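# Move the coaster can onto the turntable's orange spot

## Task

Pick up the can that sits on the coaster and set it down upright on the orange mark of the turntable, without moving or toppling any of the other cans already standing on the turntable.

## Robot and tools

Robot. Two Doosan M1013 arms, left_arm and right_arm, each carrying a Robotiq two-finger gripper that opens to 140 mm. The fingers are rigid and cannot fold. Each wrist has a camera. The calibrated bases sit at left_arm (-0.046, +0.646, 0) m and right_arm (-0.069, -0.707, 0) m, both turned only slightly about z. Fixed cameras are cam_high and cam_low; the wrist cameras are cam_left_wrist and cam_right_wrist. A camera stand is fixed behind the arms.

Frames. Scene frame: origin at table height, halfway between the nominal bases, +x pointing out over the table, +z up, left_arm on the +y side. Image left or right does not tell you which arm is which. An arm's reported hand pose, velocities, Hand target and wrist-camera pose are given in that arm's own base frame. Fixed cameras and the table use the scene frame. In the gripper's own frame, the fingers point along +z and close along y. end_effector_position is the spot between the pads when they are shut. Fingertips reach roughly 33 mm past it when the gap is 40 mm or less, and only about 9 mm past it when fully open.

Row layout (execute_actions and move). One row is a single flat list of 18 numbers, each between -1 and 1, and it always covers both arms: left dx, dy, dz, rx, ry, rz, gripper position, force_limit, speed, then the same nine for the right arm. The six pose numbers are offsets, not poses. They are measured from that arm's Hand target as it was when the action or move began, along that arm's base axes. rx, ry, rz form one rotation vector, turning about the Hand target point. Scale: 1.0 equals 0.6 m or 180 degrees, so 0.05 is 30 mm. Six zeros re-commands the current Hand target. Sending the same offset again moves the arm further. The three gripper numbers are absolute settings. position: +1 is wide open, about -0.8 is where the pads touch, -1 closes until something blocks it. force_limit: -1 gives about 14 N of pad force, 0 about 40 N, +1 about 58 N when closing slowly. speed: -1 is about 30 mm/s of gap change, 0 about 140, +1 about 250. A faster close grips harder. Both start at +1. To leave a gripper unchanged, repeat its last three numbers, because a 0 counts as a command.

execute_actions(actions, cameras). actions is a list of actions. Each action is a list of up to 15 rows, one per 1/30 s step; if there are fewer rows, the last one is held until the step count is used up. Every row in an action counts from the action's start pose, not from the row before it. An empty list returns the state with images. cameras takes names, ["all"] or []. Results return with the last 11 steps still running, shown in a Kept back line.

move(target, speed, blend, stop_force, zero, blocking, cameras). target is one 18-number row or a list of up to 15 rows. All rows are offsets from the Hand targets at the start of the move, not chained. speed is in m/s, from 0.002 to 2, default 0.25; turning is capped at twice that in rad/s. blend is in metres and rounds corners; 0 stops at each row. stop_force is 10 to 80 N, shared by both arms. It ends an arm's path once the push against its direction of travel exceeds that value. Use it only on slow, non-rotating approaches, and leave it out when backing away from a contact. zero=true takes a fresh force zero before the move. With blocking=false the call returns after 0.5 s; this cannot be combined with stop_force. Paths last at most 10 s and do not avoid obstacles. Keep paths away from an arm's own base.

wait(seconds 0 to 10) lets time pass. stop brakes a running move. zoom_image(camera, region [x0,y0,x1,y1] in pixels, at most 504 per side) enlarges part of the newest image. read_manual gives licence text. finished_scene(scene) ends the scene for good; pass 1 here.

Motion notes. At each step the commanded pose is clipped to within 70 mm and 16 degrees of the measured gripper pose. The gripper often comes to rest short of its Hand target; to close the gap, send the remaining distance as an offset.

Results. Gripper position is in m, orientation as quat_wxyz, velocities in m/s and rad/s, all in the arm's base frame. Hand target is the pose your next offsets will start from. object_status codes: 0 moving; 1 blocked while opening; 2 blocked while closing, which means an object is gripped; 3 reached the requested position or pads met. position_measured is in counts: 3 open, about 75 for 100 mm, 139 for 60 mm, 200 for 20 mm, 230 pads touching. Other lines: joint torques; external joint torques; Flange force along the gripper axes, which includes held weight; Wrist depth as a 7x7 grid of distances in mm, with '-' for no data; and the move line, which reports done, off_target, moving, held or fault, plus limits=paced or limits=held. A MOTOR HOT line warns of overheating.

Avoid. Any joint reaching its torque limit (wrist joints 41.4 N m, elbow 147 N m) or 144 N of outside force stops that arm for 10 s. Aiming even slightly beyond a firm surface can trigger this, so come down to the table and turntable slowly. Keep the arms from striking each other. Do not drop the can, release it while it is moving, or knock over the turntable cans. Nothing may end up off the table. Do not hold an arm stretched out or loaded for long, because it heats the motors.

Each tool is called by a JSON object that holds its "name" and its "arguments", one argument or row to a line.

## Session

{"name": "execute_actions", "arguments": {
  "actions": []
}}

{"name": "wait", "arguments": {
  "seconds": 0.8,
  "cameras": ["cam_high"]
}}

Scene clock: 0.00 s.
left_arm: end_effector_position=(+0.2744, -0.0834, +0.3160) position_measured=3 object_status=3 end_effector_quat_wxyz=(+0.036, +0.781, -0.623, +0.023) | right_arm: end_effector_position=(+0.7157, +0.9396, +0.3490) position_measured=3 object_status=3 end_effector_quat_wxyz=(-0.553, +0.704, +0.390, +0.214)
Joint positions: left_arm=[-0.319 -0.46 2.14 -0.084 1.444 2.609] | right_arm=[0.654 0.793 1.032 1.37 1.011 0.58]
Joint velocities: within noise
Joint torques (N m): no reading
External joint torques (N m): no reading
Flange force (N): no reading
Wrist depth (mm): cam_left_wrist=[397 397 402 403 405 407 411 / 414 417 418 421 423 428 428 / 432 434 438 444 444 444 444 / 446 134 458 464 466 431 124 / - 484 485 485 490 367 112 / - 509 513 515 519 326 280 / - 1462 1511 1444 376 310 283] | cam_right_wrist=[3023 2864 - 2291 3109 2446 1943 / - - - 2418 2392 1943 1661 / 479 - 3023 2721 756 606 1369 / 809 135 3201 806 636 526 433 / - 147 871 676 543 473 112 / - 756 716 576 485 414 112 / - 745 608 501 428 373 348]
Hand target: left_arm +0.2744, -0.0834, +0.3160; +0.036, +0.781, -0.623, +0.023 | right_arm +0.7157, +0.9396, +0.3490; -0.553, +0.704, +0.390, +0.214
Tool commands: left_gripper/position=+1.0 left_gripper/force_limit=+1.0 left_gripper/speed=+1.0 right_gripper/position=+1.0 right_gripper/force_limit=+1.0 right_gripper/speed=+1.0
camera_calibration:
cam_left_wrist: T_world_to_cam=[[-0.978865, -0.203509, 0.0201657, 0.253726], [-0.189854, 0.940958, 0.280276, 0.0389335], [-0.0760136, 0.270524, -0.959708, 0.489016], [0, 0, 0, 1]] pos_world=[0.292927, -0.11729, 0.453284]
cam_right_wrist: T_world_to_cam=[[0.800265, -0.0766067, -0.594733, -0.28221], [-0.513656, -0.599332, -0.613969, 1.15605], [-0.309409, 0.796826, -0.518974, -0.201694], [0, 0, 0, 1]] pos_world=[0.757246, 0.831951, 0.437263]

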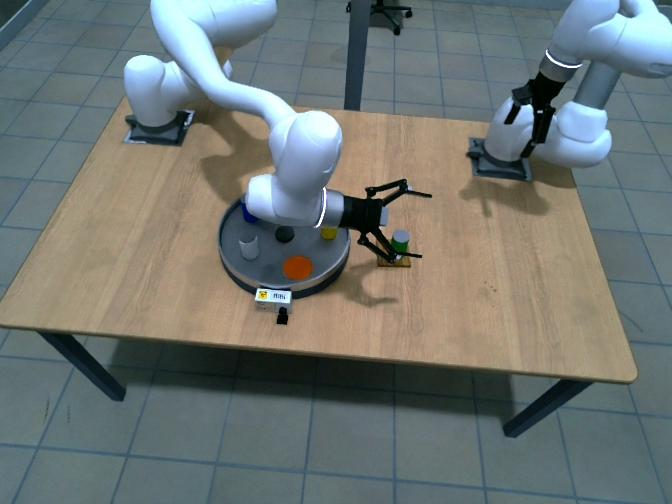

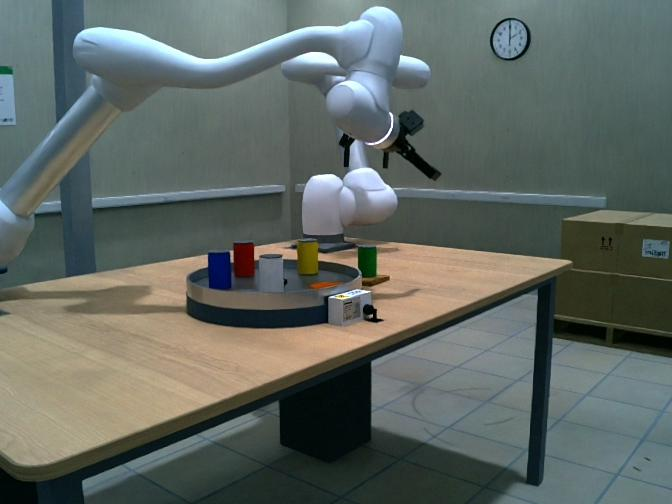

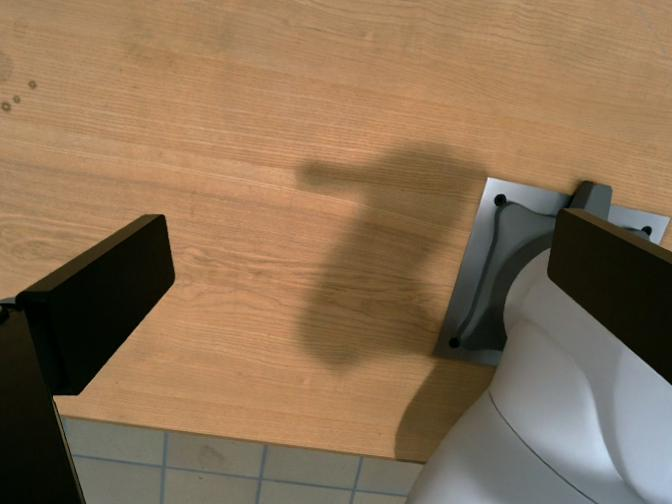

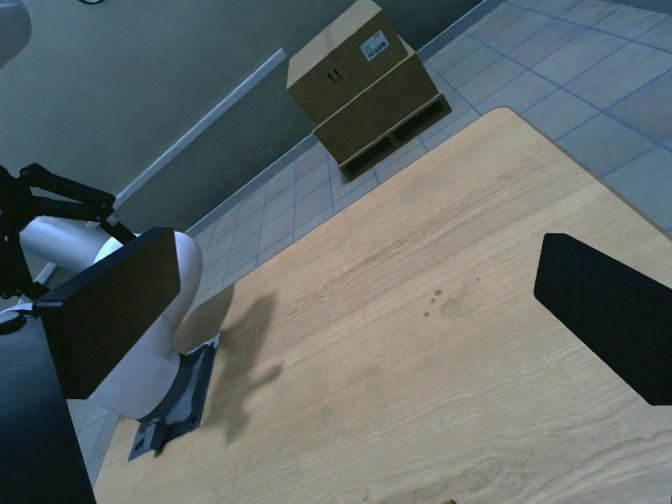

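Scene clock: 0.80 s.
left_arm: end_effector_position=(+0.2744, -0.0834, +0.3160) position_measured=3 object_status=3 end_effector_quat_wxyz=(+0.036, +0.781, -0.623, +0.023) | right_arm: end_effector_position=(+0.7157, +0.9396, +0.3490) position_measured=3 object_status=3 end_effector_quat_wxyz=(-0.553, +0.704, +0.390, +0.214)
Joint positions: left_arm=[-0.319 -0.46 2.14 -0.084 1.444 2.609] | right_arm=[0.654 0.793 1.032 1.37 1.011 0.58]
Joint torques (N m): left_arm=[0.34 1.02 -44.22 4.43 -0.34 0.15] | right_arm=[-1.94 -124.85 -41.76 2.81 0.99 0.17]
External joint torques (N m): left_arm=[-0.29 3.09 2.85 -0.47 0.26 -0.15] | right_arm=[1.54 9.65 -0.66 0.17 -0.72 -0.2]
Flange force (N): left_arm=[2.0 -2.1 5.1] | right_arm=[9.0 12.1 12.7]
Wrist depth (mm): cam_left_wrist=[398 398 402 404 407 406 410 / 414 416 421 422 424 425 428 / 434 436 438 444 446 444 445 / 447 134 459 463 466 429 124 / - 480 485 490 490 377 112 / - 508 510 513 516 328 278 / - 1435 1444 1481 378 312 282] | cam_right_wrist=[- - - 2221 3201 2473 1979 / 3023 - - 2366 2446 2034 1649 / 477 - 3628 2687 756 600 1344 / 809 135 3109 815 636 528 436 / - 147 864 676 547 470 112 / - 756 716 573 480 415 112 / - 761 601 503 427 371 346]
Hand target: left_arm +0.2744, -0.0834, +0.3160; +0.036, +0.781, -0.623, +0.023 | right_arm +0.7157, +0.9396, +0.3490; -0.553, +0.704, +0.390, +0.214
Tool commands: left_gripper/position=+1.0 left_gripper/force_limit=+1.0 left_gripper/speed=+1.0 right_gripper/position=+1.0 right_gripper/force_limit=+1.0 right_gripper/speed=+1.0
wait: 0.80 s; at rest by 0.17 s
Images, in order (width x height): cam_high 672x504.

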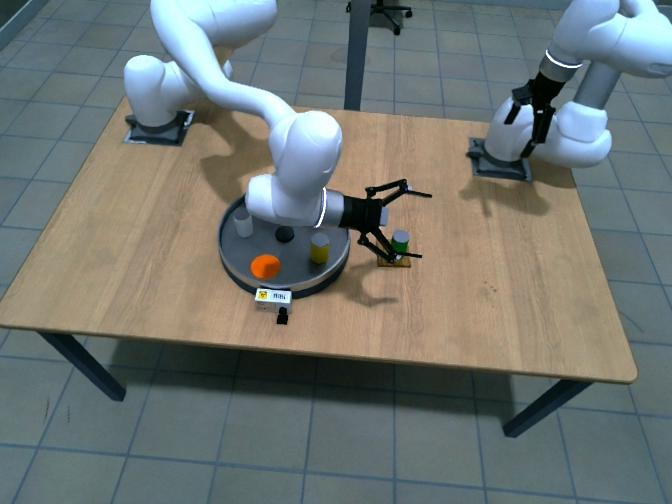

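{"name": "move", "arguments": {
  "target": [
    [0,0,0,0,0,0,1,1,1,-0.5,-0.85,0.15,0,0,0,1,1,1],
    [0.405,-0.5,-0.027,0.02,-0.022,-0.46,1,1,1,-0.5,-0.85,0.15,0,0,0,1,1,1]
  ],
  "speed": 0.6,
  "cameras": ["cam_high","cam_left_wrist"]
}}

Scene clock: 6.80 s.
left_arm: end_effector_position=(+0.5173, -0.3834, +0.2998) position_measured=3 object_status=3 end_effector_quat_wxyz=(+0.000, -0.174, +0.985, +0.000) | right_arm: end_effector_position=(+0.4157, +0.4296, +0.4390) position_measured=3 object_status=3 end_effector_quat_wxyz=(-0.553, +0.704, +0.390, +0.214)
Joint positions: left_arm=[-0.691 0.162 1.648 0 1.332 3.672] | right_arm=[0.173 -0.058 2.06 1.31 1.415 0.29]
Joint torques (N m): left_arm=[0.63 -58.87 -42.93 4.61 -0.35 0.2] | right_arm=[-1.93 -38.12 -38.76 3.2 1.75 0.17]
External joint torques (N m): left_arm=[-0.75 1.91 2.53 -0.5 0.37 -0.2] | right_arm=[2.06 4.57 -0.79 0.12 -0.74 -0.2]
Flange force (N): left_arm=[2.2 0.6 3.6] | right_arm=[4.6 7.4 7.4]
Wrist depth (mm): cam_left_wrist=[331 334 381 380 380 382 380 / 297 350 403 392 403 404 400 / 375 407 428 422 426 427 428 / - 134 457 455 453 444 124 / - 486 486 487 487 487 112 / - 526 526 525 523 526 526 / - 1511 1531 1531 1552 569 568] | cam_right_wrist=[- 4107 980 2418 633 1067 899 / - - 1122 2864 1164 874 695 / - - 1083 1158 922 695 596 / - 133 3249 989 772 568 472 / - 126 1027 815 674 445 112 / - 3023 867 702 584 451 112 / - 2177 711 600 519 415 342]
Hand target: left_arm +0.5174, -0.3834, +0.2998; +0.000, -0.174, +0.985, +0.000 | right_arm +0.4157, +0.4296, +0.4390; -0.553, +0.704, +0.390, +0.214
Off the commanded pose: left_arm 0.000 m, 0 deg | right_arm 0.000 m, 0 deg.
move: done; limits=paced
camera_calibration:
cam_left_wrist: T_world_to_cam=[[-0.324281, 0.945939, -0.00641921, 0.540853], [0.882748, 0.305044, 0.357358, -0.449938], [0.339997, 0.110218, -0.933945, 0.288716], [0, 0, 0, 1]] pos_world=[0.474407, -0.406185, 0.433905]
Images, in order (width x height): cam_high 672x504, cam_left_wrist 672x504.

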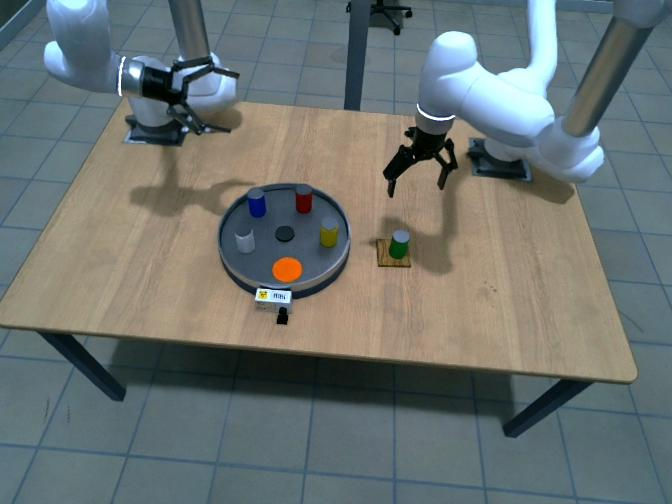

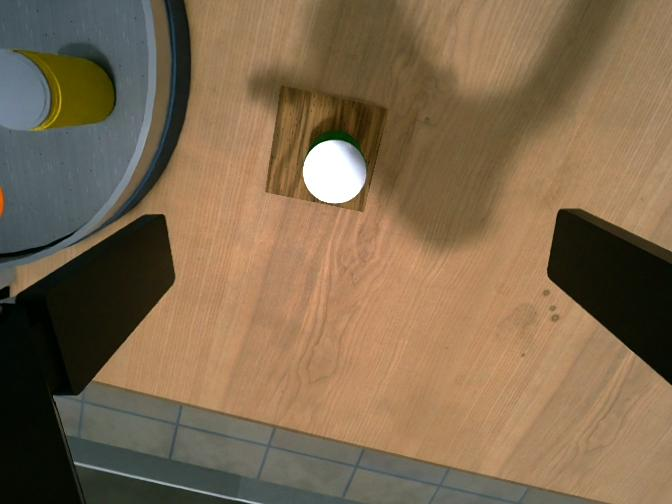

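{"name": "move", "arguments": {
  "target": [0.0188,-0.0087,-0.394,0,0,0,1,1,1,0,0,0,0,0,0,1,1,1],
  "speed": 0.3
}}

{"name": "execute_actions", "arguments": {
  "actions": [
    [[0,0,0,0,0,0,-1,0,0,0,0,0,0,0,0,1,1,1]],
    [[0,0,0,0,0,0,-1,0,0,0,0,0,0,0,0,1,1,1]],
    [[0,0,0,0,0,0,-1,0,0,0,0,0,0,0,0,1,1,1]]
  ]
}}

{"name": "move", "arguments": {
  "target": [
    [0,0,0.25,0,0,0,-1,0,0,0,0,0,0,0,0,1,1,1],
    [-0.0633,-0.398,0.2475,0,0,0,-1,0,0,0,0,0,0,0,0,1,1,1]
  ],
  "speed": [0.3,0.4],
  "blend": [0.03,0],
  "cameras": ["cam_high","cam_left_wrist"]
}}

{"name": "wait", "arguments": {
  "seconds": 0.8,
  "cameras": ["cam_left_wrist"]
}}

{"name": "wait", "arguments": {
  "seconds": 1,
  "cameras": ["cam_left_wrist"]
}}

{"name": "wait", "arguments": {
  "seconds": 1,
  "cameras": ["cam_left_wrist"]
}}

{"name": "wait", "arguments": {
  "seconds": 1,
  "cameras": ["cam_left_wrist"]
}}

{"name": "wait", "arguments": {
  "seconds": 1,
  "cameras": ["cam_left_wrist"]
}}

{"name": "wait", "arguments": {
  "seconds": 1,
  "cameras": ["cam_left_wrist"]
}}

Scene clock: 11.93 s.
left_arm: end_effector_position=(+0.5286, -0.3886, +0.0635) position_measured=3 object_status=3 end_effector_quat_wxyz=(+0.000, -0.174, +0.985, +0.000) | right_arm: end_effector_position=(+0.4157, +0.4296, +0.4390) position_measured=3 object_status=3 end_effector_quat_wxyz=(-0.553, +0.704, +0.390, +0.214)
Joint positions: left_arm=[-0.686 0.347 1.876 0 0.918 3.677] | right_arm=[0.173 -0.058 2.06 1.31 1.415 0.29]
Joint torques (N m): left_arm=[0.54 -67.99 -35.67 3.89 -0.34 0.11] | right_arm=[-2.01 -38.4 -38.89 3.18 1.74 0.15]
External joint torques (N m): left_arm=[-0.32 -0.33 2.59 -0.52 0.36 -0.11] | right_arm=[2.14 4.93 -0.63 0.13 -0.74 -0.18]
Flange force (N): left_arm=[3.5 4.1 0.9] | right_arm=[4.6 7.9 7.7]
Wrist depth (mm): cam_left_wrist=[174 174 172 174 174 174 174 / 184 184 175 173 177 184 184 / 196 196 186 143 183 196 196 / 203 140 196 - 204 206 124 / - 223 223 - 113 223 112 / - 240 240 240 240 240 241 / - 259 261 260 260 260 261] | cam_right_wrist=[- 3348 907 3023 518 1094 847 / 3628 3818 1251 1303 1094 821 693 / 4107 3455 1046 1134 922 691 595 / - 133 3298 989 775 568 461 / - 147 1122 824 668 440 112 / - 2687 837 700 579 449 102 / - 1844 707 606 518 412 372]
Hand target: left_arm +0.5286, -0.3886, +0.0634; +0.000, -0.174, +0.985, +0.000 | right_arm +0.4157, +0.4296, +0.4390; -0.553, +0.704, +0.390, +0.214
Off the commanded pose: left_arm 0.000 m, 0 deg | right_arm 0.000 m, 0 deg.
move: done

Scene clock: 13.07 s.
left_arm: end_effector_position=(+0.5287, -0.3886, +0.0634) position_measured=154 object_status=2 end_effector_quat_wxyz=(+0.000, -0.174, +0.985, +0.000) | right_arm: end_effector_position=(+0.4157, +0.4296, +0.4390) position_measured=3 object_status=3 end_effector_quat_wxyz=(-0.553, +0.704, +0.390, +0.214)
Joint positions: left_arm=[-0.686 0.347 1.876 0 0.918 3.677] | right_arm=[0.173 -0.058 2.06 1.31 1.415 0.29]
Joint torques (N m): left_arm=[1.03 -60.59 -29.38 3.85 -0.49 0.04] | right_arm=[-2 -38.19 -38.85 3.22 1.73 0.13]
External joint torques (N m): left_arm=[-0.54 -7.61 -3.57 -0.49 0.51 -0.04] | right_arm=[1.85 4.6 -0.77 0.13 -0.73 -0.16]
External joint torques at the end of the 1st action: left_arm=[-0.7 1.41 2.51 -0.49 0.27 -0.06] | right_arm=[1.91 4.34 -0.79 0.17 -0.73 -0.18]
External joint torques at the end of the 2nd action: left_arm=[-1.08 -7.63 -3.77 -0.53 0.56 -0.07] | right_arm=[1.91 4.56 -0.78 0.16 -0.75 -0.18]
Flange force (N): left_arm=[2.3 1.9 -11.4] | right_arm=[4.5 7.5 7.0]
Flange force at the end of the 1st action (N): left_arm=[2.6 1.8 2.8] | right_arm=[4.5 7.0 7.0]
Flange force at the end of the 2nd action (N): left_arm=[2.9 1.1 -11.6] | right_arm=[4.6 7.4 7.1]
Wrist depth (mm): cam_left_wrist=[174 174 172 174 174 174 174 / 184 184 175 173 177 184 184 / 196 195 186 142 181 195 195 / 208 206 118 - 105 206 208 / - 88 82 - 110 - 79 / - 73 64 240 240 - - / - - - 260 256 - -] | cam_right_wrist=[- - 955 3201 522 1062 860 / - 4268 1057 2687 1099 818 691 / 3510 3753 1072 1134 922 689 593 / - 135 3348 985 775 557 476 / - 147 1105 821 670 416 113 / - 2790 874 695 588 441 112 / - - 726 610 518 415 379]
Hand target: left_arm +0.5286, -0.3886, +0.0634; +0.000, -0.174, +0.985, +0.000 | right_arm +0.4157, +0.4296, +0.4390; -0.553, +0.704, +0.390, +0.214
Off the commanded pose: left_arm 0.000 m, 0 deg | right_arm 0.000 m, 0 deg.
Kept back: 11 steps.
Step readings (end_effector_position of left_arm | right_arm; steps 1 to 15: 1st action; 16 to 30: 2nd action; 31 to 34: 3rd action):
0: (+0.5286, -0.3886, +0.0635) | (+0.4157, +0.4296, +0.4390)
1: (+0.5286, -0.3886, +0.0634) | (+0.4157, +0.4296, +0.4390)
2: (+0.5286, -0.3886, +0.0634) | (+0.4157, +0.4296, +0.4390)
4: (+0.5286, -0.3886, +0.0634) | (+0.4157, +0.4296, +0.4390)
8: (+0.5286, -0.3886, +0.0634) | (+0.4157, +0.4296, +0.4390)
15: (+0.5286, -0.3886, +0.0634) | (+0.4157, +0.4296, +0.4390)
16: (+0.5286, -0.3886, +0.0634) | (+0.4157, +0.4296, +0.4390)
17: (+0.5286, -0.3886, +0.0634) | (+0.4157, +0.4296, +0.4390)
19: (+0.5286, -0.3886, +0.0634) | (+0.4157, +0.4296, +0.4390)
23: (+0.5287, -0.3886, +0.0634) | (+0.4157, +0.4296, +0.4390)
30: (+0.5287, -0.3886, +0.0634) | (+0.4157, +0.4296, +0.4390)
31: (+0.5287, -0.3886, +0.0634) | (+0.4157, +0.4296, +0.4390)
32: (+0.5287, -0.3886, +0.0634) | (+0.4157, +0.4296, +0.4390)

Scene clock: 15.43 s.
left_arm: end_effector_position=(+0.4907, -0.6273, +0.2119) position_measured=154 object_status=2 end_effector_quat_wxyz=(+0.000, -0.174, +0.985, +0.000) | right_arm: end_effector_position=(+0.4157, +0.4296, +0.4390) position_measured=3 object_status=3 end_effector_quat_wxyz=(-0.553, +0.704, +0.390, +0.214)
Joint positions: left_arm=[-0.95 0.438 1.441 0 1.262 3.413] | right_arm=[0.173 -0.058 2.06 1.31 1.415 0.29]
Joint torques (N m): left_arm=[1 -83.81 -43.71 4.52 -0.01 0.04] | right_arm=[-1.79 -38.15 -38.97 3.2 1.74 0.15]
External joint torques (N m): left_arm=[-0.89 0.73 4.12 -0.49 0.02 -0.04] | right_arm=[1.6 4.72 -0.62 0.15 -0.74 -0.18]
Flange force (N): left_arm=[3.7 7.7 5.0] | right_arm=[4.2 7.7 6.6]
Wrist depth (mm): cam_left_wrist=[257 257 257 258 260 303 303 / 272 270 278 269 272 321 321 / 288 281 289 119 282 340 340 / 305 304 107 - 106 350 355 / - 88 82 110 - - 79 / - 73 64 418 418 - - / - - - 452 - - -] | cam_right_wrist=[- 3249 850 972 315 1057 800 / 4268 2864 1116 1158 377 818 700 / - - 1051 1122 918 430 610 / - 125 1258 989 775 448 462 / - 117 1022 824 666 470 112 / - - 840 698 584 423 112 / - 2198 733 605 517 415 377]
Hand target: left_arm +0.4907, -0.6274, +0.2119; +0.000, -0.174, +0.985, +0.000 | right_arm +0.4157, +0.4296, +0.4390; -0.553, +0.704, +0.390, +0.214
Off the commanded pose: left_arm 0.000 m, 0 deg | right_arm 0.000 m, 0 deg.
move: done
camera_calibration:
cam_left_wrist: T_world_to_cam=[[-0.324293, 0.945935, -0.00638889, 0.762464], [0.882778, 0.305054, 0.357276, -0.320592], [0.339909, 0.110222, -0.933977, 0.242612], [0, 0, 0, 1]] pos_world=[0.447808, -0.650185, 0.346005]
Images, in order (width x height): cam_high 672x504, cam_left_wrist 672x504.

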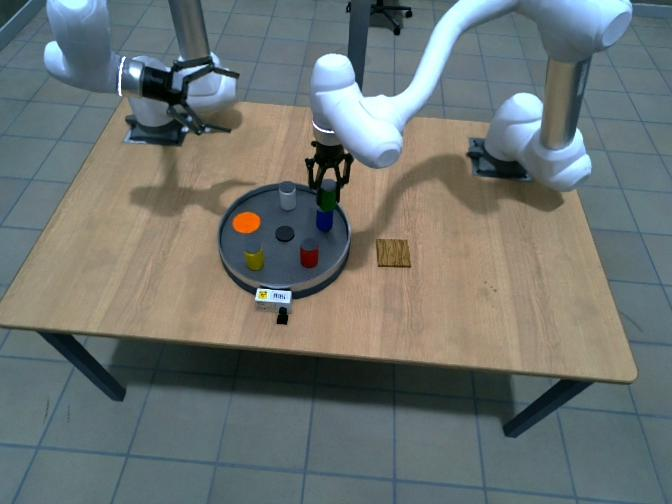

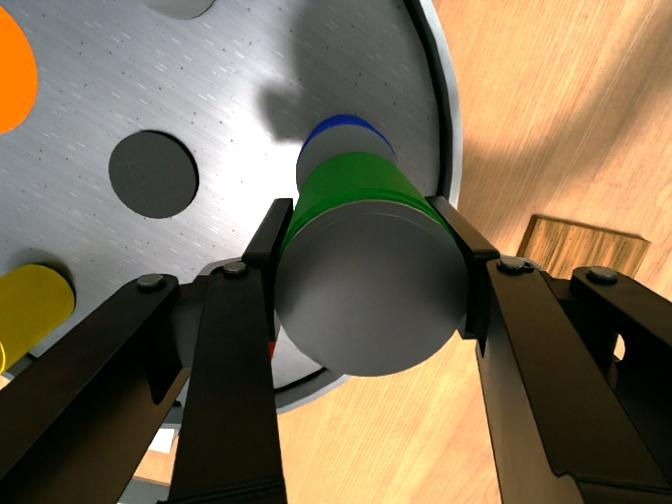

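Scene clock: 16.23 s.
left_arm: end_effector_position=(+0.4907, -0.6274, +0.2119) position_measured=154 object_status=2 end_effector_quat_wxyz=(+0.000, -0.174, +0.985, +0.000) | right_arm: end_effector_position=(+0.4157, +0.4296, +0.4390) position_measured=3 object_status=3 end_effector_quat_wxyz=(-0.553, +0.704, +0.390, +0.214)
Joint positions: left_arm=[-0.95 0.438 1.441 0 1.262 3.413] | right_arm=[0.173 -0.058 2.06 1.31 1.415 0.29]
Joint torques (N m): left_arm=[0.41 -85.7 -43.2 4.46 -0.31 0.06] | right_arm=[-1.89 -38.21 -38.85 3.2 1.74 0.15]
External joint torques (N m): left_arm=[-0.2 2.44 3.57 -0.42 0.32 -0.06] | right_arm=[1.7 4.53 -0.79 0.16 -0.75 -0.18]
Flange force (N): left_arm=[1.6 3.9 4.7] | right_arm=[4.5 7.5 6.7]
Wrist depth (mm): cam_left_wrist=[257 255 257 254 260 303 302 / 272 272 275 275 272 321 320 / 288 281 288 138 281 340 341 / 309 305 108 106 105 351 354 / - 88 82 - - - 79 / - 73 64 424 417 - - / - - - 454 - - -] | cam_right_wrist=[3023 2502 860 314 318 1072 857 / - - 3689 1105 377 815 709 / - - 1062 1128 934 432 582 / - 133 3401 994 769 440 455 / - 136 1122 815 674 492 112 / - 2790 874 691 585 457 107 / - 2177 730 606 518 419 -]
Hand target: left_arm +0.4907, -0.6274, +0.2119; +0.000, -0.174, +0.985, +0.000 | right_arm +0.4157, +0.4296, +0.4390; -0.553, +0.704, +0.390, +0.214
Tool commands: left_gripper/position=-1.0 left_gripper/force_limit=+0.0 left_gripper/speed=+0.0 right_gripper/position=+1.0 right_gripper/force_limit=+1.0 right_gripper/speed=+1.0
Off the commanded pose: left_arm 0.000 m, 0 deg | right_arm 0.000 m, 0 deg.
wait: 0.80 s; at rest by 0.17 s
camera_calibration:
cam_left_wrist: T_world_to_cam=[[-0.324293, 0.945935, -0.00638889, 0.762432], [0.882778, 0.305054, 0.357276, -0.320504], [0.339909, 0.110222, -0.933977, 0.242646], [0, 0, 0, 1]] pos_world=[0.447708, -0.650185, 0.346005]
Images, in order (width x height): cam_left_wrist 672x504.

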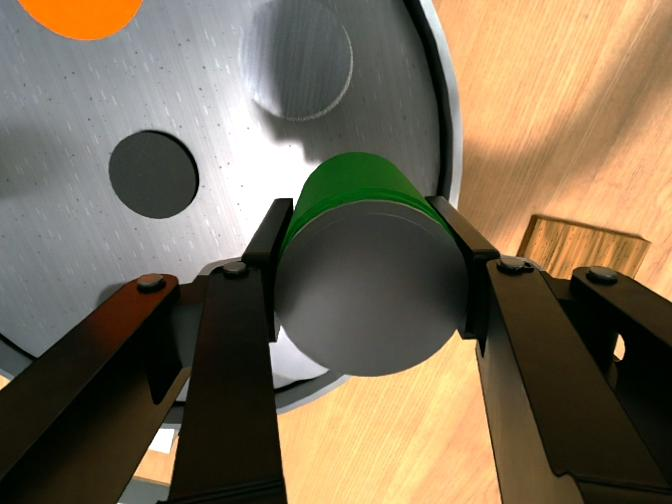

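Scene clock: 17.23 s.
left_arm: end_effector_position=(+0.4907, -0.6274, +0.2119) position_measured=154 object_status=2 end_effector_quat_wxyz=(+0.000, -0.174, +0.985, +0.000) | right_arm: end_effector_position=(+0.4157, +0.4296, +0.4390) position_measured=3 object_status=3 end_effector_quat_wxyz=(-0.553, +0.704, +0.390, +0.214)
Joint positions: left_arm=[-0.95 0.438 1.441 0 1.262 3.413] | right_arm=[0.173 -0.058 2.06 1.31 1.415 0.29]
Joint torques (N m): left_arm=[0.79 -85.44 -43.39 4.53 -0.27 0.06] | right_arm=[-1.86 -38.14 -38.9 3.18 1.73 0.18]
External joint torques (N m): left_arm=[-0.73 2.41 3.86 -0.51 0.28 -0.06] | right_arm=[1.84 4.23 -0.72 0.16 -0.72 -0.21]
Flange force (N): left_arm=[2.5 4.5 5.1] | right_arm=[4.2 6.9 6.8]
Wrist depth (mm): cam_left_wrist=[257 267 257 257 260 303 303 / 268 273 272 272 273 322 321 / 292 282 289 138 283 342 340 / 309 304 108 - 105 351 354 / - 88 82 - - - 79 / - 73 64 424 417 - - / - - - 452 - - -] | cam_right_wrist=[- 2864 837 2864 317 1077 878 / - 3957 1041 1083 378 818 693 / - - 1008 1122 926 432 595 / 3628 132 3298 972 777 447 466 / - 126 1116 828 666 522 113 / - 2622 857 698 590 452 101 / - 2531 711 610 516 411 -]
Hand target: left_arm +0.4907, -0.6274, +0.2119; +0.000, -0.174, +0.985, +0.000 | right_arm +0.4157, +0.4296, +0.4390; -0.553, +0.704, +0.390, +0.214
Tool commands: left_gripper/position=-1.0 left_gripper/force_limit=+0.0 left_gripper/speed=+0.0 right_gripper/position=+1.0 right_gripper/force_limit=+1.0 right_gripper/speed=+1.0
Off the commanded pose: left_arm 0.000 m, 0 deg | right_arm 0.000 m, 0 deg.
wait: 1.00 s; at rest by 0.17 s
camera_calibration:
cam_left_wrist: T_world_to_cam=[[-0.324293, 0.945935, -0.00638889, 0.762432], [0.882778, 0.305054, 0.357276, -0.320504], [0.339909, 0.110222, -0.933977, 0.242646], [0, 0, 0, 1]] pos_world=[0.447708, -0.650185, 0.346005]
Images, in order (width x height): cam_left_wrist 672x504.

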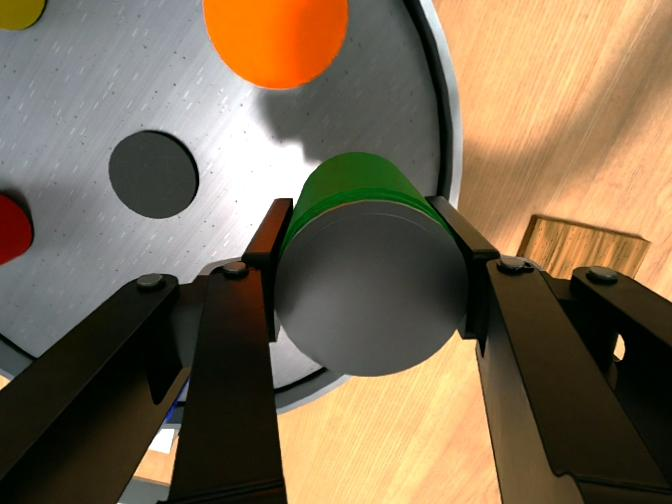

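Scene clock: 18.23 s.
left_arm: end_effector_position=(+0.4907, -0.6274, +0.2119) position_measured=154 object_status=2 end_effector_quat_wxyz=(+0.000, -0.174, +0.985, +0.000) | right_arm: end_effector_position=(+0.4157, +0.4296, +0.4390) position_measured=3 object_status=3 end_effector_quat_wxyz=(-0.553, +0.704, +0.390, +0.214)
Joint positions: left_arm=[-0.95 0.438 1.441 0 1.262 3.413] | right_arm=[0.173 -0.058 2.06 1.31 1.415 0.29]
Joint torques (N m): left_arm=[0.44 -85.94 -43.23 4.46 -0.3 0.15] | right_arm=[-1.78 -38.24 -38.94 3.2 1.75 0.19]
External joint torques (N m): left_arm=[-0.1 2.62 3.6 -0.42 0.31 -0.15] | right_arm=[1.79 4.94 -0.54 0.12 -0.75 -0.22]
Flange force (N): left_arm=[1.6 3.8 4.9] | right_arm=[4.2 8.1 7.1]
Wrist depth (mm): cam_left_wrist=[257 256 257 257 261 304 303 / 272 273 273 273 273 321 321 / 289 282 289 138 283 341 341 / 305 304 107 - 106 351 355 / - 88 82 - 109 - 79 / - 73 64 418 416 - - / - - - 453 - - -] | cam_right_wrist=[- - 828 2902 316 1072 899 / - - 1099 1077 379 812 698 / - - 1036 1110 934 428 593 / - 133 3154 998 783 452 474 / - 135 1062 812 664 470 112 / - 2827 867 700 591 432 112 / - 2244 730 610 519 415 379]
Hand target: left_arm +0.4907, -0.6274, +0.2119; +0.000, -0.174, +0.985, +0.000 | right_arm +0.4157, +0.4296, +0.4390; -0.553, +0.704, +0.390, +0.214
Tool commands: left_gripper/position=-1.0 left_gripper/force_limit=+0.0 left_gripper/speed=+0.0 right_gripper/position=+1.0 right_gripper/force_limit=+1.0 right_gripper/speed=+1.0
Off the commanded pose: left_arm 0.000 m, 0 deg | right_arm 0.000 m, 0 deg.
wait: 1.00 s; at rest by 0.17 s
camera_calibration:
cam_left_wrist: T_world_to_cam=[[-0.324293, 0.945935, -0.00638889, 0.762432], [0.882778, 0.305054, 0.357276, -0.320504], [0.339909, 0.110222, -0.933977, 0.242646], [0, 0, 0, 1]] pos_world=[0.447708, -0.650185, 0.346005]
Images, in order (width x height): cam_left_wrist 672x504.

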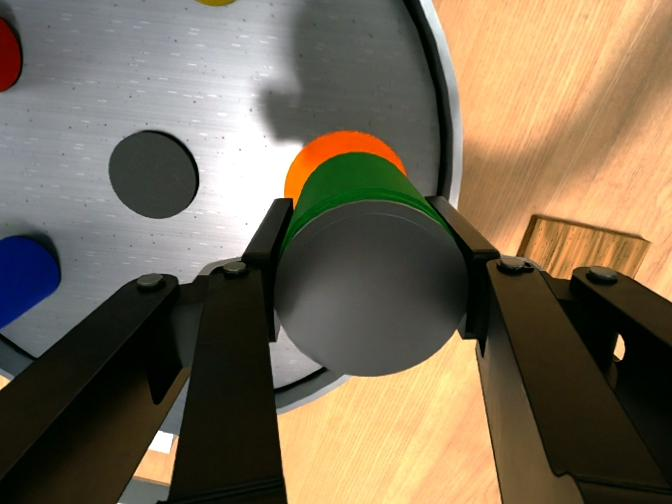

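Scene clock: 19.23 s.
left_arm: end_effector_position=(+0.4907, -0.6274, +0.2119) position_measured=154 object_status=2 end_effector_quat_wxyz=(+0.000, -0.174, +0.985, +0.000) | right_arm: end_effector_position=(+0.4157, +0.4296, +0.4390) position_measured=3 object_status=3 end_effector_quat_wxyz=(-0.553, +0.704, +0.390, +0.214)
Joint positions: left_arm=[-0.95 0.438 1.441 0 1.262 3.413] | right_arm=[0.173 -0.058 2.06 1.31 1.415 0.29]
Joint torques (N m): left_arm=[0.52 -85.78 -43.2 4.5 -0.32 0.13] | right_arm=[-1.84 -37.92 -38.95 3.19 1.73 0.15]
External joint torques (N m): left_arm=[-0.07 2.65 3.6 -0.46 0.33 -0.13] | right_arm=[2 3.95 -0.66 0.14 -0.72 -0.18]
Flange force (N): left_arm=[1.5 3.7 4.9] | right_arm=[4.0 6.3 7.0]
Wrist depth (mm): cam_left_wrist=[258 257 257 258 261 304 303 / 271 272 - 195 269 321 321 / 289 281 289 120 281 340 341 / 304 304 108 - 105 351 354 / - 88 82 - 110 - 79 / - 73 64 424 421 - - / - - - 452 - - -] | cam_right_wrist=[- 3249 864 319 317 1062 903 / - - 3689 1110 379 812 695 / 3109 - 1164 1128 930 426 587 / - 133 3401 989 780 448 483 / - 126 1110 815 668 518 112 / - 2902 834 698 584 411 112 / - 2291 730 611 521 416 377]
Hand target: left_arm +0.4907, -0.6274, +0.2119; +0.000, -0.174, +0.985, +0.000 | right_arm +0.4157, +0.4296, +0.4390; -0.553, +0.704, +0.390, +0.214
Tool commands: left_gripper/position=-1.0 left_gripper/force_limit=+0.0 left_gripper/speed=+0.0 right_gripper/position=+1.0 right_gripper/force_limit=+1.0 right_gripper/speed=+1.0
Off the commanded pose: left_arm 0.000 m, 0 deg | right_arm 0.000 m, 0 deg.
wait: 1.00 s; at rest by 0.17 s
camera_calibration:
cam_left_wrist: T_world_to_cam=[[-0.324293, 0.945935, -0.00638889, 0.762432], [0.882778, 0.305054, 0.357276, -0.320504], [0.339909, 0.110222, -0.933977, 0.242646], [0, 0, 0, 1]] pos_world=[0.447708, -0.650185, 0.346005]
Images, in order (width x height): cam_left_wrist 672x504.

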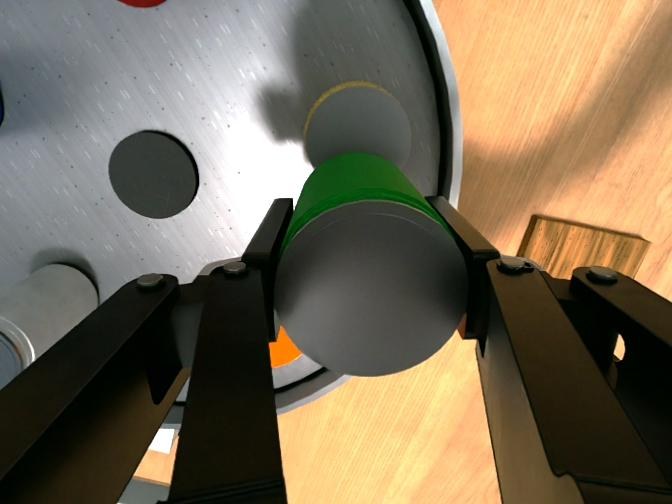

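Scene clock: 20.23 s.
left_arm: end_effector_position=(+0.4907, -0.6274, +0.2119) position_measured=154 object_status=2 end_effector_quat_wxyz=(+0.000, -0.174, +0.985, +0.000) | right_arm: end_effector_position=(+0.4157, +0.4296, +0.4390) position_measured=3 object_status=3 end_effector_quat_wxyz=(-0.553, +0.704, +0.390, +0.214)
Joint positions: left_arm=[-0.95 0.438 1.441 0 1.262 3.413] | right_arm=[0.173 -0.058 2.06 1.31 1.415 0.29]
Joint torques (N m): left_arm=[0.13 -85.27 -43.24 4.47 -0.26 0.13] | right_arm=[-1.87 -38.26 -38.93 3.19 1.71 0.16]
External joint torques (N m): left_arm=[0.24 1.89 3.58 -0.42 0.27 -0.13] | right_arm=[1.77 4.97 -0.56 0.14 -0.71 -0.19]
Flange force (N): left_arm=[1.5 4.9 4.6] | right_arm=[4.3 8.1 7.0]
Wrist depth (mm): cam_left_wrist=[257 257 254 256 260 303 303 / 272 270 272 275 270 321 320 / 290 281 288 138 282 339 341 / 307 301 108 - 106 350 354 / - 88 82 110 - - 79 / - 73 64 419 419 - - / - - - 454 - - -] | cam_right_wrist=[- 3455 824 322 315 1067 907 / - - 4186 1223 371 809 700 / 3689 4353 1083 1140 926 432 590 / - 133 1296 994 772 429 463 / - 147 1072 818 664 495 113 / - 3401 847 702 585 440 112 / - 2473 728 606 522 411 374]
Hand target: left_arm +0.4907, -0.6274, +0.2119; +0.000, -0.174, +0.985, +0.000 | right_arm +0.4157, +0.4296, +0.4390; -0.553, +0.704, +0.390, +0.214
Tool commands: left_gripper/position=-1.0 left_gripper/force_limit=+0.0 left_gripper/speed=+0.0 right_gripper/position=+1.0 right_gripper/force_limit=+1.0 right_gripper/speed=+1.0
Off the commanded pose: left_arm 0.000 m, 0 deg | right_arm 0.000 m, 0 deg.
wait: 1.00 s; at rest by 0.17 s
camera_calibration:
cam_left_wrist: T_world_to_cam=[[-0.324293, 0.945935, -0.00638889, 0.762432], [0.882778, 0.305054, 0.357276, -0.320504], [0.339909, 0.110222, -0.933977, 0.242646], [0, 0, 0, 1]] pos_world=[0.447708, -0.650185, 0.346005]
Images, in order (width x height): cam_left_wrist 672x504.

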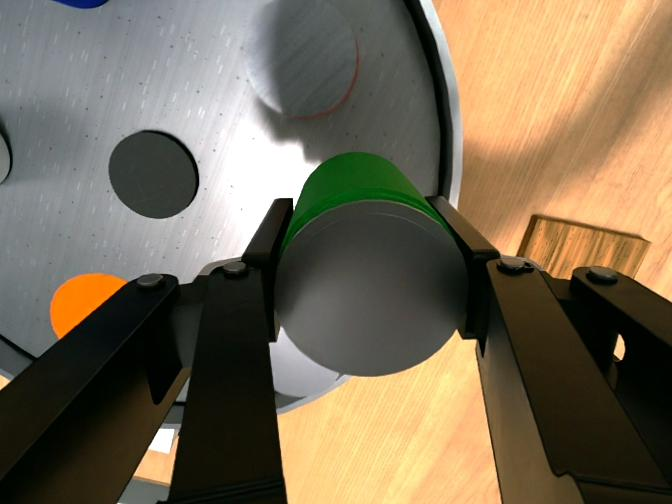

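Scene clock: 21.23 s.
left_arm: end_effector_position=(+0.4907, -0.6274, +0.2119) position_measured=154 object_status=2 end_effector_quat_wxyz=(+0.000, -0.174, +0.985, +0.000) | right_arm: end_effector_position=(+0.4157, +0.4296, +0.4390) position_measured=3 object_status=3 end_effector_quat_wxyz=(-0.553, +0.704, +0.390, +0.214)
Joint positions: left_arm=[-0.95 0.438 1.441 0 1.262 3.413] | right_arm=[0.173 -0.058 2.06 1.31 1.415 0.29]
Joint torques (N m): left_arm=[0.53 -85.18 -43.35 4.43 -0.29 0.15] | right_arm=[-1.85 -38.12 -38.78 3.18 1.73 0.17]
External joint torques (N m): left_arm=[-0.88 2.1 3.7 -0.41 0.29 -0.15] | right_arm=[1.88 4.57 -0.75 0.15 -0.72 -0.2]
Flange force (N): left_arm=[2.8 4.5 4.8] | right_arm=[4.5 7.4 7.0]
Wrist depth (mm): cam_left_wrist=[254 257 257 254 260 303 302 / 275 273 271 274 272 321 322 / 289 281 288 138 282 341 340 / - 305 108 101 104 351 353 / - 88 82 110 111 - 79 / - 73 64 417 417 - - / - - - 451 - - -] | cam_right_wrist=[- 2561 854 959 321 1072 867 / - 4107 1051 1077 373 815 689 / - - 1032 1128 918 425 590 / - 132 1335 980 783 451 462 / - 136 1099 815 668 452 112 / - 2982 840 709 580 450 107 / - 2155 711 603 516 415 356]
Hand target: left_arm +0.4907, -0.6274, +0.2119; +0.000, -0.174, +0.985, +0.000 | right_arm +0.4157, +0.4296, +0.4390; -0.553, +0.704, +0.390, +0.214
Tool commands: left_gripper/position=-1.0 left_gripper/force_limit=+0.0 left_gripper/speed=+0.0 right_gripper/position=+1.0 right_gripper/force_limit=+1.0 right_gripper/speed=+1.0
Off the commanded pose: left_arm 0.000 m, 0 deg | right_arm 0.000 m, 0 deg.
wait: 1.00 s; at rest by 0.17 s
camera_calibration:
cam_left_wrist: T_world_to_cam=[[-0.324293, 0.945935, -0.00638889, 0.762432], [0.882778, 0.305054, 0.357276, -0.320504], [0.339909, 0.110222, -0.933977, 0.242646], [0, 0, 0, 1]] pos_world=[0.447708, -0.650185, 0.346005]
Images, in order (width x height): cam_left_wrist 672x504.

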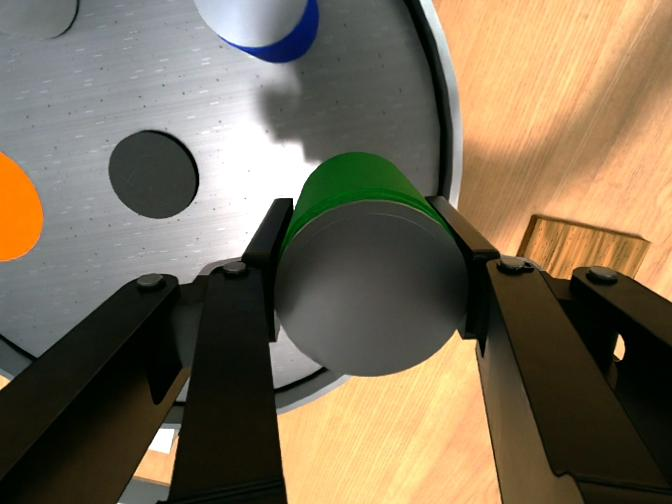

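{"name": "wait", "arguments": {
  "seconds": 4
}}

Scene clock: 27.53 s.
left_arm: end_effector_position=(+0.4907, -0.6274, +0.2119) position_measured=154 object_status=2 end_effector_quat_wxyz=(+0.000, -0.174, +0.985, +0.000) | right_arm: end_effector_position=(+0.4157, +0.4296, +0.4390) position_measured=3 object_status=3 end_effector_quat_wxyz=(-0.553, +0.704, +0.390, +0.214)
Joint positions: left_arm=[-0.95 0.438 1.441 0 1.262 3.413] | right_arm=[0.173 -0.058 2.06 1.31 1.415 0.29]
Joint torques (N m): left_arm=[0.45 -85.53 -43.2 4.48 -0.3 0.11] | right_arm=[-2.08 -38.13 -38.91 3.19 1.76 0.13]
External joint torques (N m): left_arm=[-0.64 2.55 3.64 -0.47 0.3 -0.11] | right_arm=[2.11 4.32 -0.7 0.14 -0.76 -0.16]
Flange force (N): left_arm=[2.2 3.8 4.9] | right_arm=[4.4 6.8 7.5]
Wrist depth (mm): cam_left_wrist=[257 258 257 257 260 304 305 / 272 271 272 272 272 321 322 / 289 282 289 138 281 340 342 / 315 304 107 - 105 350 354 / - 89 82 - 110 - 79 / - 73 64 419 420 - - / - - - 450 - - -] | cam_right_wrist=[- - 824 321 317 1036 926 / - - 1170 1088 380 815 700 / - - 1051 1110 911 426 593 / - 133 3201 989 769 450 474 / - 147 1110 818 662 428 112 / - 2902 837 695 580 450 107 / - - 740 613 519 416 371]
Hand target: left_arm +0.4907, -0.6274, +0.2119; +0.000, -0.174, +0.985, +0.000 | right_arm +0.4157, +0.4296, +0.4390; -0.553, +0.704, +0.390, +0.214
Tool commands: left_gripper/position=-1.0 left_gripper/force_limit=+0.0 left_gripper/speed=+0.0 right_gripper/position=+1.0 right_gripper/force_limit=+1.0 right_gripper/speed=+1.0
Off the commanded pose: left_arm 0.000 m, 0 deg | right_arm 0.000 m, 0 deg.
wait: 4.00 s; at rest from the start

{"name": "wait", "arguments": {
  "seconds": 1.97
}}

{"name": "move", "arguments": {
  "target": [0.0015,-0.0027,-0.1655,0,0,0,-1,0,0,0,0,0,0,0,0,1,1,1],
  "speed": 0.3
}}

{"name": "execute_actions", "arguments": {
  "actions": [
    [[0,0,0,0,0,0,1,0,1,0,0,0,0,0,0,1,1,1]]
  ]
}}

{"name": "wait", "arguments": {
  "seconds": 0.2,
  "cameras": ["cam_high","cam_left_wrist"]
}}

{"name": "move", "arguments": {
  "target": [0,0,0.22,0,0,0,1,0,1,0,0,0,0,0,0,1,1,1],
  "speed": 0.3,
  "cameras": ["cam_high","cam_low"]
}}

Scene clock: 30.23 s.
left_arm: end_effector_position=(+0.4907, -0.6274, +0.2119) position_measured=154 object_status=2 end_effector_quat_wxyz=(+0.000, -0.174, +0.985, +0.000) | right_arm: end_effector_position=(+0.4157, +0.4296, +0.4390) position_measured=3 object_status=3 end_effector_quat_wxyz=(-0.553, +0.704, +0.390, +0.214)
Joint positions: left_arm=[-0.95 0.438 1.441 0 1.262 3.413] | right_arm=[0.173 -0.058 2.06 1.31 1.415 0.29]
Joint torques (N m): left_arm=[0.64 -85.55 -43.31 4.45 -0.3 0.13] | right_arm=[-1.95 -38.06 -38.95 3.19 1.75 0.16]
External joint torques (N m): left_arm=[-0.49 2.63 3.77 -0.42 0.3 -0.13] | right_arm=[1.99 4.43 -0.66 0.14 -0.75 -0.19]
Flange force (N): left_arm=[2.1 4.0 5.1] | right_arm=[4.3 7.1 7.2]
Wrist depth (mm): cam_left_wrist=[257 257 259 257 261 303 303 / 272 272 273 271 275 321 322 / 289 281 289 138 282 342 341 / 306 304 108 106 106 351 353 / - 88 82 108 - - 79 / - 73 64 420 421 - - / - - - 454 - - -] | cam_right_wrist=[- 2502 860 323 315 1072 878 / - - 3568 1251 377 815 693 / - - 1051 1140 926 425 590 / - 135 3154 980 777 449 466 / - 147 1051 818 664 - 112 / - 2902 860 700 580 452 102 / - 2244 730 605 521 417 -]
Hand target: left_arm +0.4907, -0.6274, +0.2119; +0.000, -0.174, +0.985, +0.000 | right_arm +0.4157, +0.4296, +0.4390; -0.553, +0.704, +0.390, +0.214
Tool commands: left_gripper/position=-1.0 left_gripper/force_limit=+0.0 left_gripper/speed=+0.0 right_gripper/position=+1.0 right_gripper/force_limit=+1.0 right_gripper/speed=+1.0
Off the commanded pose: left_arm 0.000 m, 0 deg | right_arm 0.000 m, 0 deg.
wait: 2.00 s; at rest from the start

Scene clock: 31.17 s.
left_arm: end_effector_position=(+0.4916, -0.6290, +0.1127) position_measured=154 object_status=2 end_effector_quat_wxyz=(+0.000, -0.174, +0.985, +0.000) | right_arm: end_effector_position=(+0.4157, +0.4296, +0.4390) position_measured=3 object_status=3 end_effector_quat_wxyz=(-0.553, +0.704, +0.390, +0.214)
Joint positions: left_arm=[-0.951 0.501 1.535 0 1.105 3.413] | right_arm=[0.173 -0.058 2.06 1.31 1.415 0.29]
Joint torques (N m): left_arm=[0.51 -89.2 -41.11 4.24 -0.22 0.13] | right_arm=[-1.94 -38.24 -38.91 3.2 1.72 0.17]
External joint torques (N m): left_arm=[-0.47 2.7 4 -0.48 0.23 -0.13] | right_arm=[1.94 4.61 -0.7 0.14 -0.72 -0.2]
Flange force (N): left_arm=[2.3 4.7 5.0] | right_arm=[4.4 7.5 7.1]
Wrist depth (mm): cam_left_wrist=[172 170 171 170 170 212 217 / 180 180 180 181 180 185 229 / 184 189 191 138 187 196 244 / 195 200 118 - 106 253 256 / - 88 82 - - - 79 / - 73 64 234 231 - - / - - - 246 323 - -] | cam_right_wrist=[- - 831 308 296 1062 896 / 4107 3957 3023 1083 355 815 689 / - 3818 1032 1122 914 424 595 / - 125 3348 1003 780 432 473 / - 147 1017 815 662 516 112 / - 2790 867 691 588 434 112 / - 2340 726 605 521 415 377]
Hand target: left_arm +0.4916, -0.6290, +0.1126; +0.000, -0.174, +0.985, +0.000 | right_arm +0.4157, +0.4296, +0.4390; -0.553, +0.704, +0.390, +0.214
Off the commanded pose: left_arm 0.000 m, 0 deg | right_arm 0.000 m, 0 deg.
move: done

Scene clock: 31.30 s.
left_arm: end_effector_position=(+0.4916, -0.6290, +0.1126) position_measured=144 object_status=0 end_effector_quat_wxyz=(+0.000, -0.174, +0.985, +0.000) | right_arm: end_effector_position=(+0.4157, +0.4296, +0.4390) position_measured=3 object_status=3 end_effector_quat_wxyz=(-0.553, +0.704, +0.390, +0.214)
Joint positions: left_arm=[-0.951 0.501 1.535 0 1.105 3.413] | right_arm=[0.173 -0.058 2.06 1.31 1.415 0.29]
Joint torques (N m): left_arm=[0.11 -87.05 -39.52 4.19 -0.32 0.09] | right_arm=[-1.95 -38.27 -38.92 3.21 1.75 0.15]
External joint torques (N m): left_arm=[-0.3 0.51 2.33 -0.42 0.33 -0.09] | right_arm=[1.89 4.58 -0.69 0.13 -0.75 -0.18]
Flange force (N): left_arm=[1.8 4.0 1.8] | right_arm=[4.4 7.4 7.1]
Wrist depth (mm): cam_left_wrist=[172 170 170 171 170 212 216 / 180 180 180 180 180 184 230 / 184 189 191 142 187 194 243 / 195 199 116 - 113 253 256 / - 89 82 - 112 - 81 / - - 232 235 231 - - / - - - 247 317 - -] | cam_right_wrist=[- - 844 322 299 1027 864 / - - 2902 1122 348 789 695 / - - 1046 1116 930 426 598 / - 133 3298 1012 775 428 472 / - 147 1105 818 672 465 112 / - 2902 871 693 580 441 112 / - 2267 735 605 521 415 379]
Hand target: left_arm +0.4916, -0.6290, +0.1126; +0.000, -0.174, +0.985, +0.000 | right_arm +0.4157, +0.4296, +0.4390; -0.553, +0.704, +0.390, +0.214
Off the commanded pose: left_arm 0.000 m, 0 deg | right_arm 0.000 m, 0 deg.
Kept back: 11 steps.
Step readings (end_effector_position of left_arm | right_arm):
0: (+0.4916, -0.6290, +0.1127) | (+0.4157, +0.4296, +0.4390)
1: (+0.4916, -0.6290, +0.1126) | (+0.4157, +0.4296, +0.4390)
2: (+0.4916, -0.6290, +0.1126) | (+0.4157, +0.4296, +0.4390)

Scene clock: 31.87 s.
left_arm: end_effector_position=(+0.4916, -0.6290, +0.1126) position_measured=3 object_status=0 end_effector_quat_wxyz=(+0.000, -0.174, +0.985, +0.000) | right_arm: end_effector_position=(+0.4157, +0.4296, +0.4390) position_measured=3 object_status=3 end_effector_quat_wxyz=(-0.553, +0.704, +0.390, +0.214)
Joint positions: left_arm=[-0.951 0.501 1.535 0 1.105 3.413] | right_arm=[0.173 -0.058 2.06 1.31 1.415 0.29]
Joint torques (N m): left_arm=[0.22 -87.6 -39.81 4.23 -0.3 0.11] | right_arm=[-1.86 -38.19 -38.97 3.21 1.71 0.19]
External joint torques (N m): left_arm=[-0.22 1.15 2.7 -0.46 0.3 -0.11] | right_arm=[1.79 4.68 -0.62 0.13 -0.72 -0.22]
Flange force (N): left_arm=[1.7 4.0 2.6] | right_arm=[4.2 7.7 6.9]
Wrist depth (mm): cam_left_wrist=[172 172 92 93 170 212 216 / 180 180 180 180 178 185 229 / 184 188 191 191 - 194 244 / 191 130 204 204 204 181 124 / - 121 214 178 216 275 112 / - 235 145 135 231 298 284 / - 254 254 - 324 323 324] | cam_right_wrist=[- 3689 857 320 - 1032 878 / - 4031 926 1067 349 818 700 / - - 1088 1134 903 402 595 / - 126 1369 1003 766 401 450 / - 126 1051 818 670 484 112 / - 2654 885 700 590 463 107 / - 2291 707 608 517 415 365]
Hand target: left_arm +0.4916, -0.6290, +0.1126; +0.000, -0.174, +0.985, +0.000 | right_arm +0.4157, +0.4296, +0.4390; -0.553, +0.704, +0.390, +0.214
Tool commands: left_gripper/position=+1.0 left_gripper/force_limit=+0.0 left_gripper/speed=+1.0 right_gripper/position=+1.0 right_gripper/force_limit=+1.0 right_gripper/speed=+1.0
Off the commanded pose: left_arm 0.000 m, 0 deg | right_arm 0.000 m, 0 deg.
wait: 0.20 s; no rest
camera_calibration:
cam_left_wrist: T_world_to_cam=[[-0.324293, 0.945935, -0.00638889, 0.763697], [0.882778, 0.305054, 0.357276, -0.285302], [0.339909, 0.110222, -0.933977, 0.149784], [0, 0, 0, 1]] pos_world=[0.448608, -0.651885, 0.246705]
Images, in order (width x height): cam_high 672x504, cam_left_wrist 672x504.

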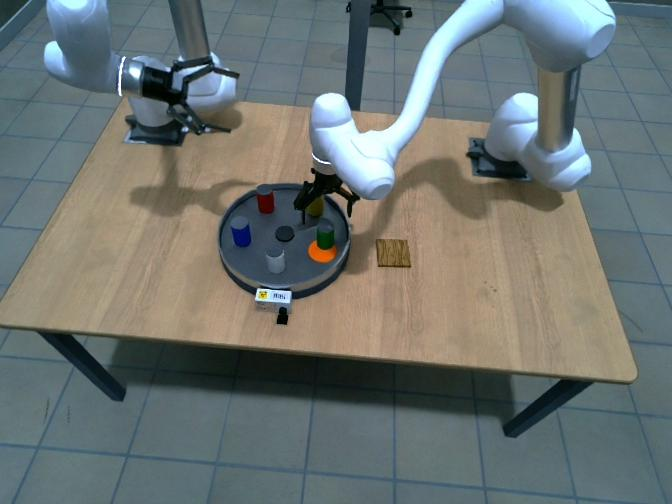

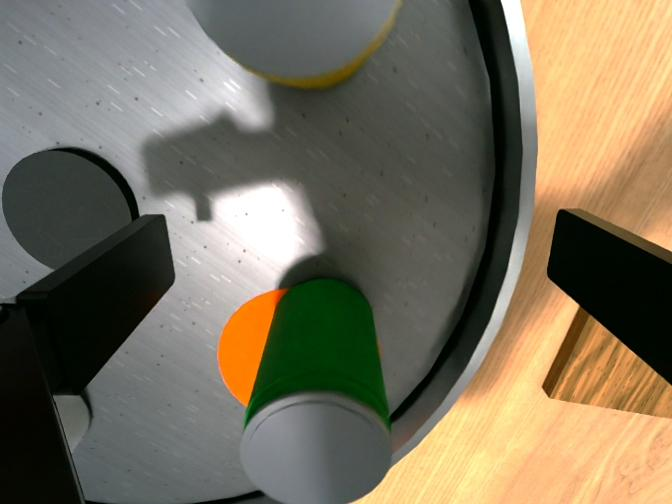

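Scene clock: 32.90 s.
left_arm: end_effector_position=(+0.4915, -0.6290, +0.2445) position_measured=3 object_status=3 end_effector_quat_wxyz=(+0.000, -0.174, +0.985, +0.000) | right_arm: end_effector_position=(+0.4157, +0.4296, +0.4390) position_measured=3 object_status=3 end_effector_quat_wxyz=(-0.553, +0.704, +0.390, +0.214)
Joint positions: left_arm=[-0.951 0.426 1.398 0 1.317 3.413] | right_arm=[0.173 -0.058 2.06 1.31 1.415 0.29]
Joint torques (N m): left_arm=[0.5 -83.36 -43.69 4.57 -0.6 0.2] | right_arm=[-1.99 -38.09 -38.96 3.18 1.73 0.18]
External joint torques (N m): left_arm=[-0.77 0.69 3.45 -0.5 0.6 -0.2] | right_arm=[1.91 4.46 -0.68 0.17 -0.73 -0.21]
Flange force (N): left_arm=[3.2 5.9 3.6] | right_arm=[4.2 7.2 7.1]
Wrist depth (mm): cam_left_wrist=[282 291 294 289 324 332 332 / 303 302 303 302 306 351 350 / 317 317 321 321 325 372 373 / - 134 342 271 388 387 124 / - 275 356 367 423 426 112 / - 370 461 458 456 459 456 / - 1444 493 496 493 495 496] | cam_right_wrist=[3154 3957 828 2654 311 1083 914 / - - 4031 1094 454 332 700 / - - 1046 1134 911 700 596 / - 125 1230 989 777 571 470 / - 147 1072 815 672 450 112 / - 2315 864 689 590 450 112 / - 2392 723 610 518 415 321]
Hand target: left_arm +0.4916, -0.6290, +0.2446; +0.000, -0.174, +0.985, +0.000 | right_arm +0.4157, +0.4296, +0.4390; -0.553, +0.704, +0.390, +0.214
Off the commanded pose: left_arm 0.000 m, 0 deg | right_arm 0.000 m, 0 deg.
move: done
Images, in order (width x height): cam_high 672x504, cam_low 672x504.

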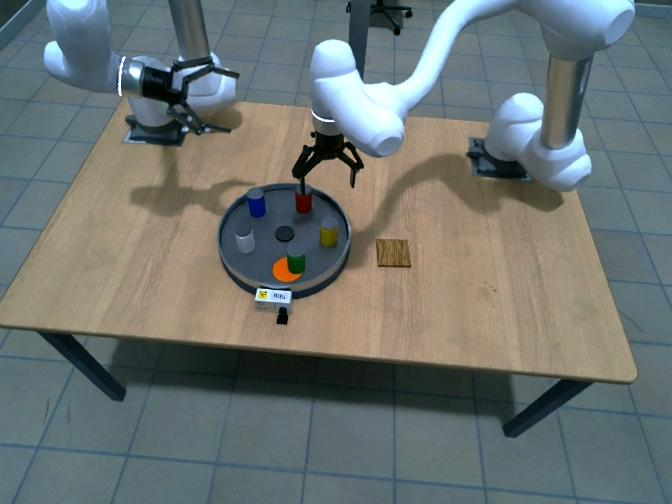

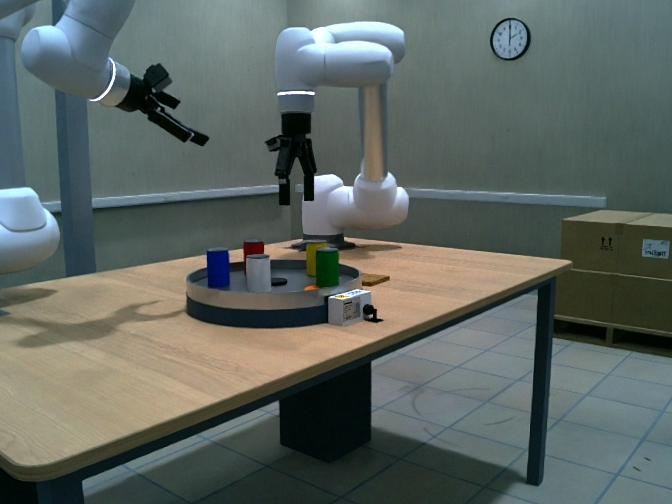

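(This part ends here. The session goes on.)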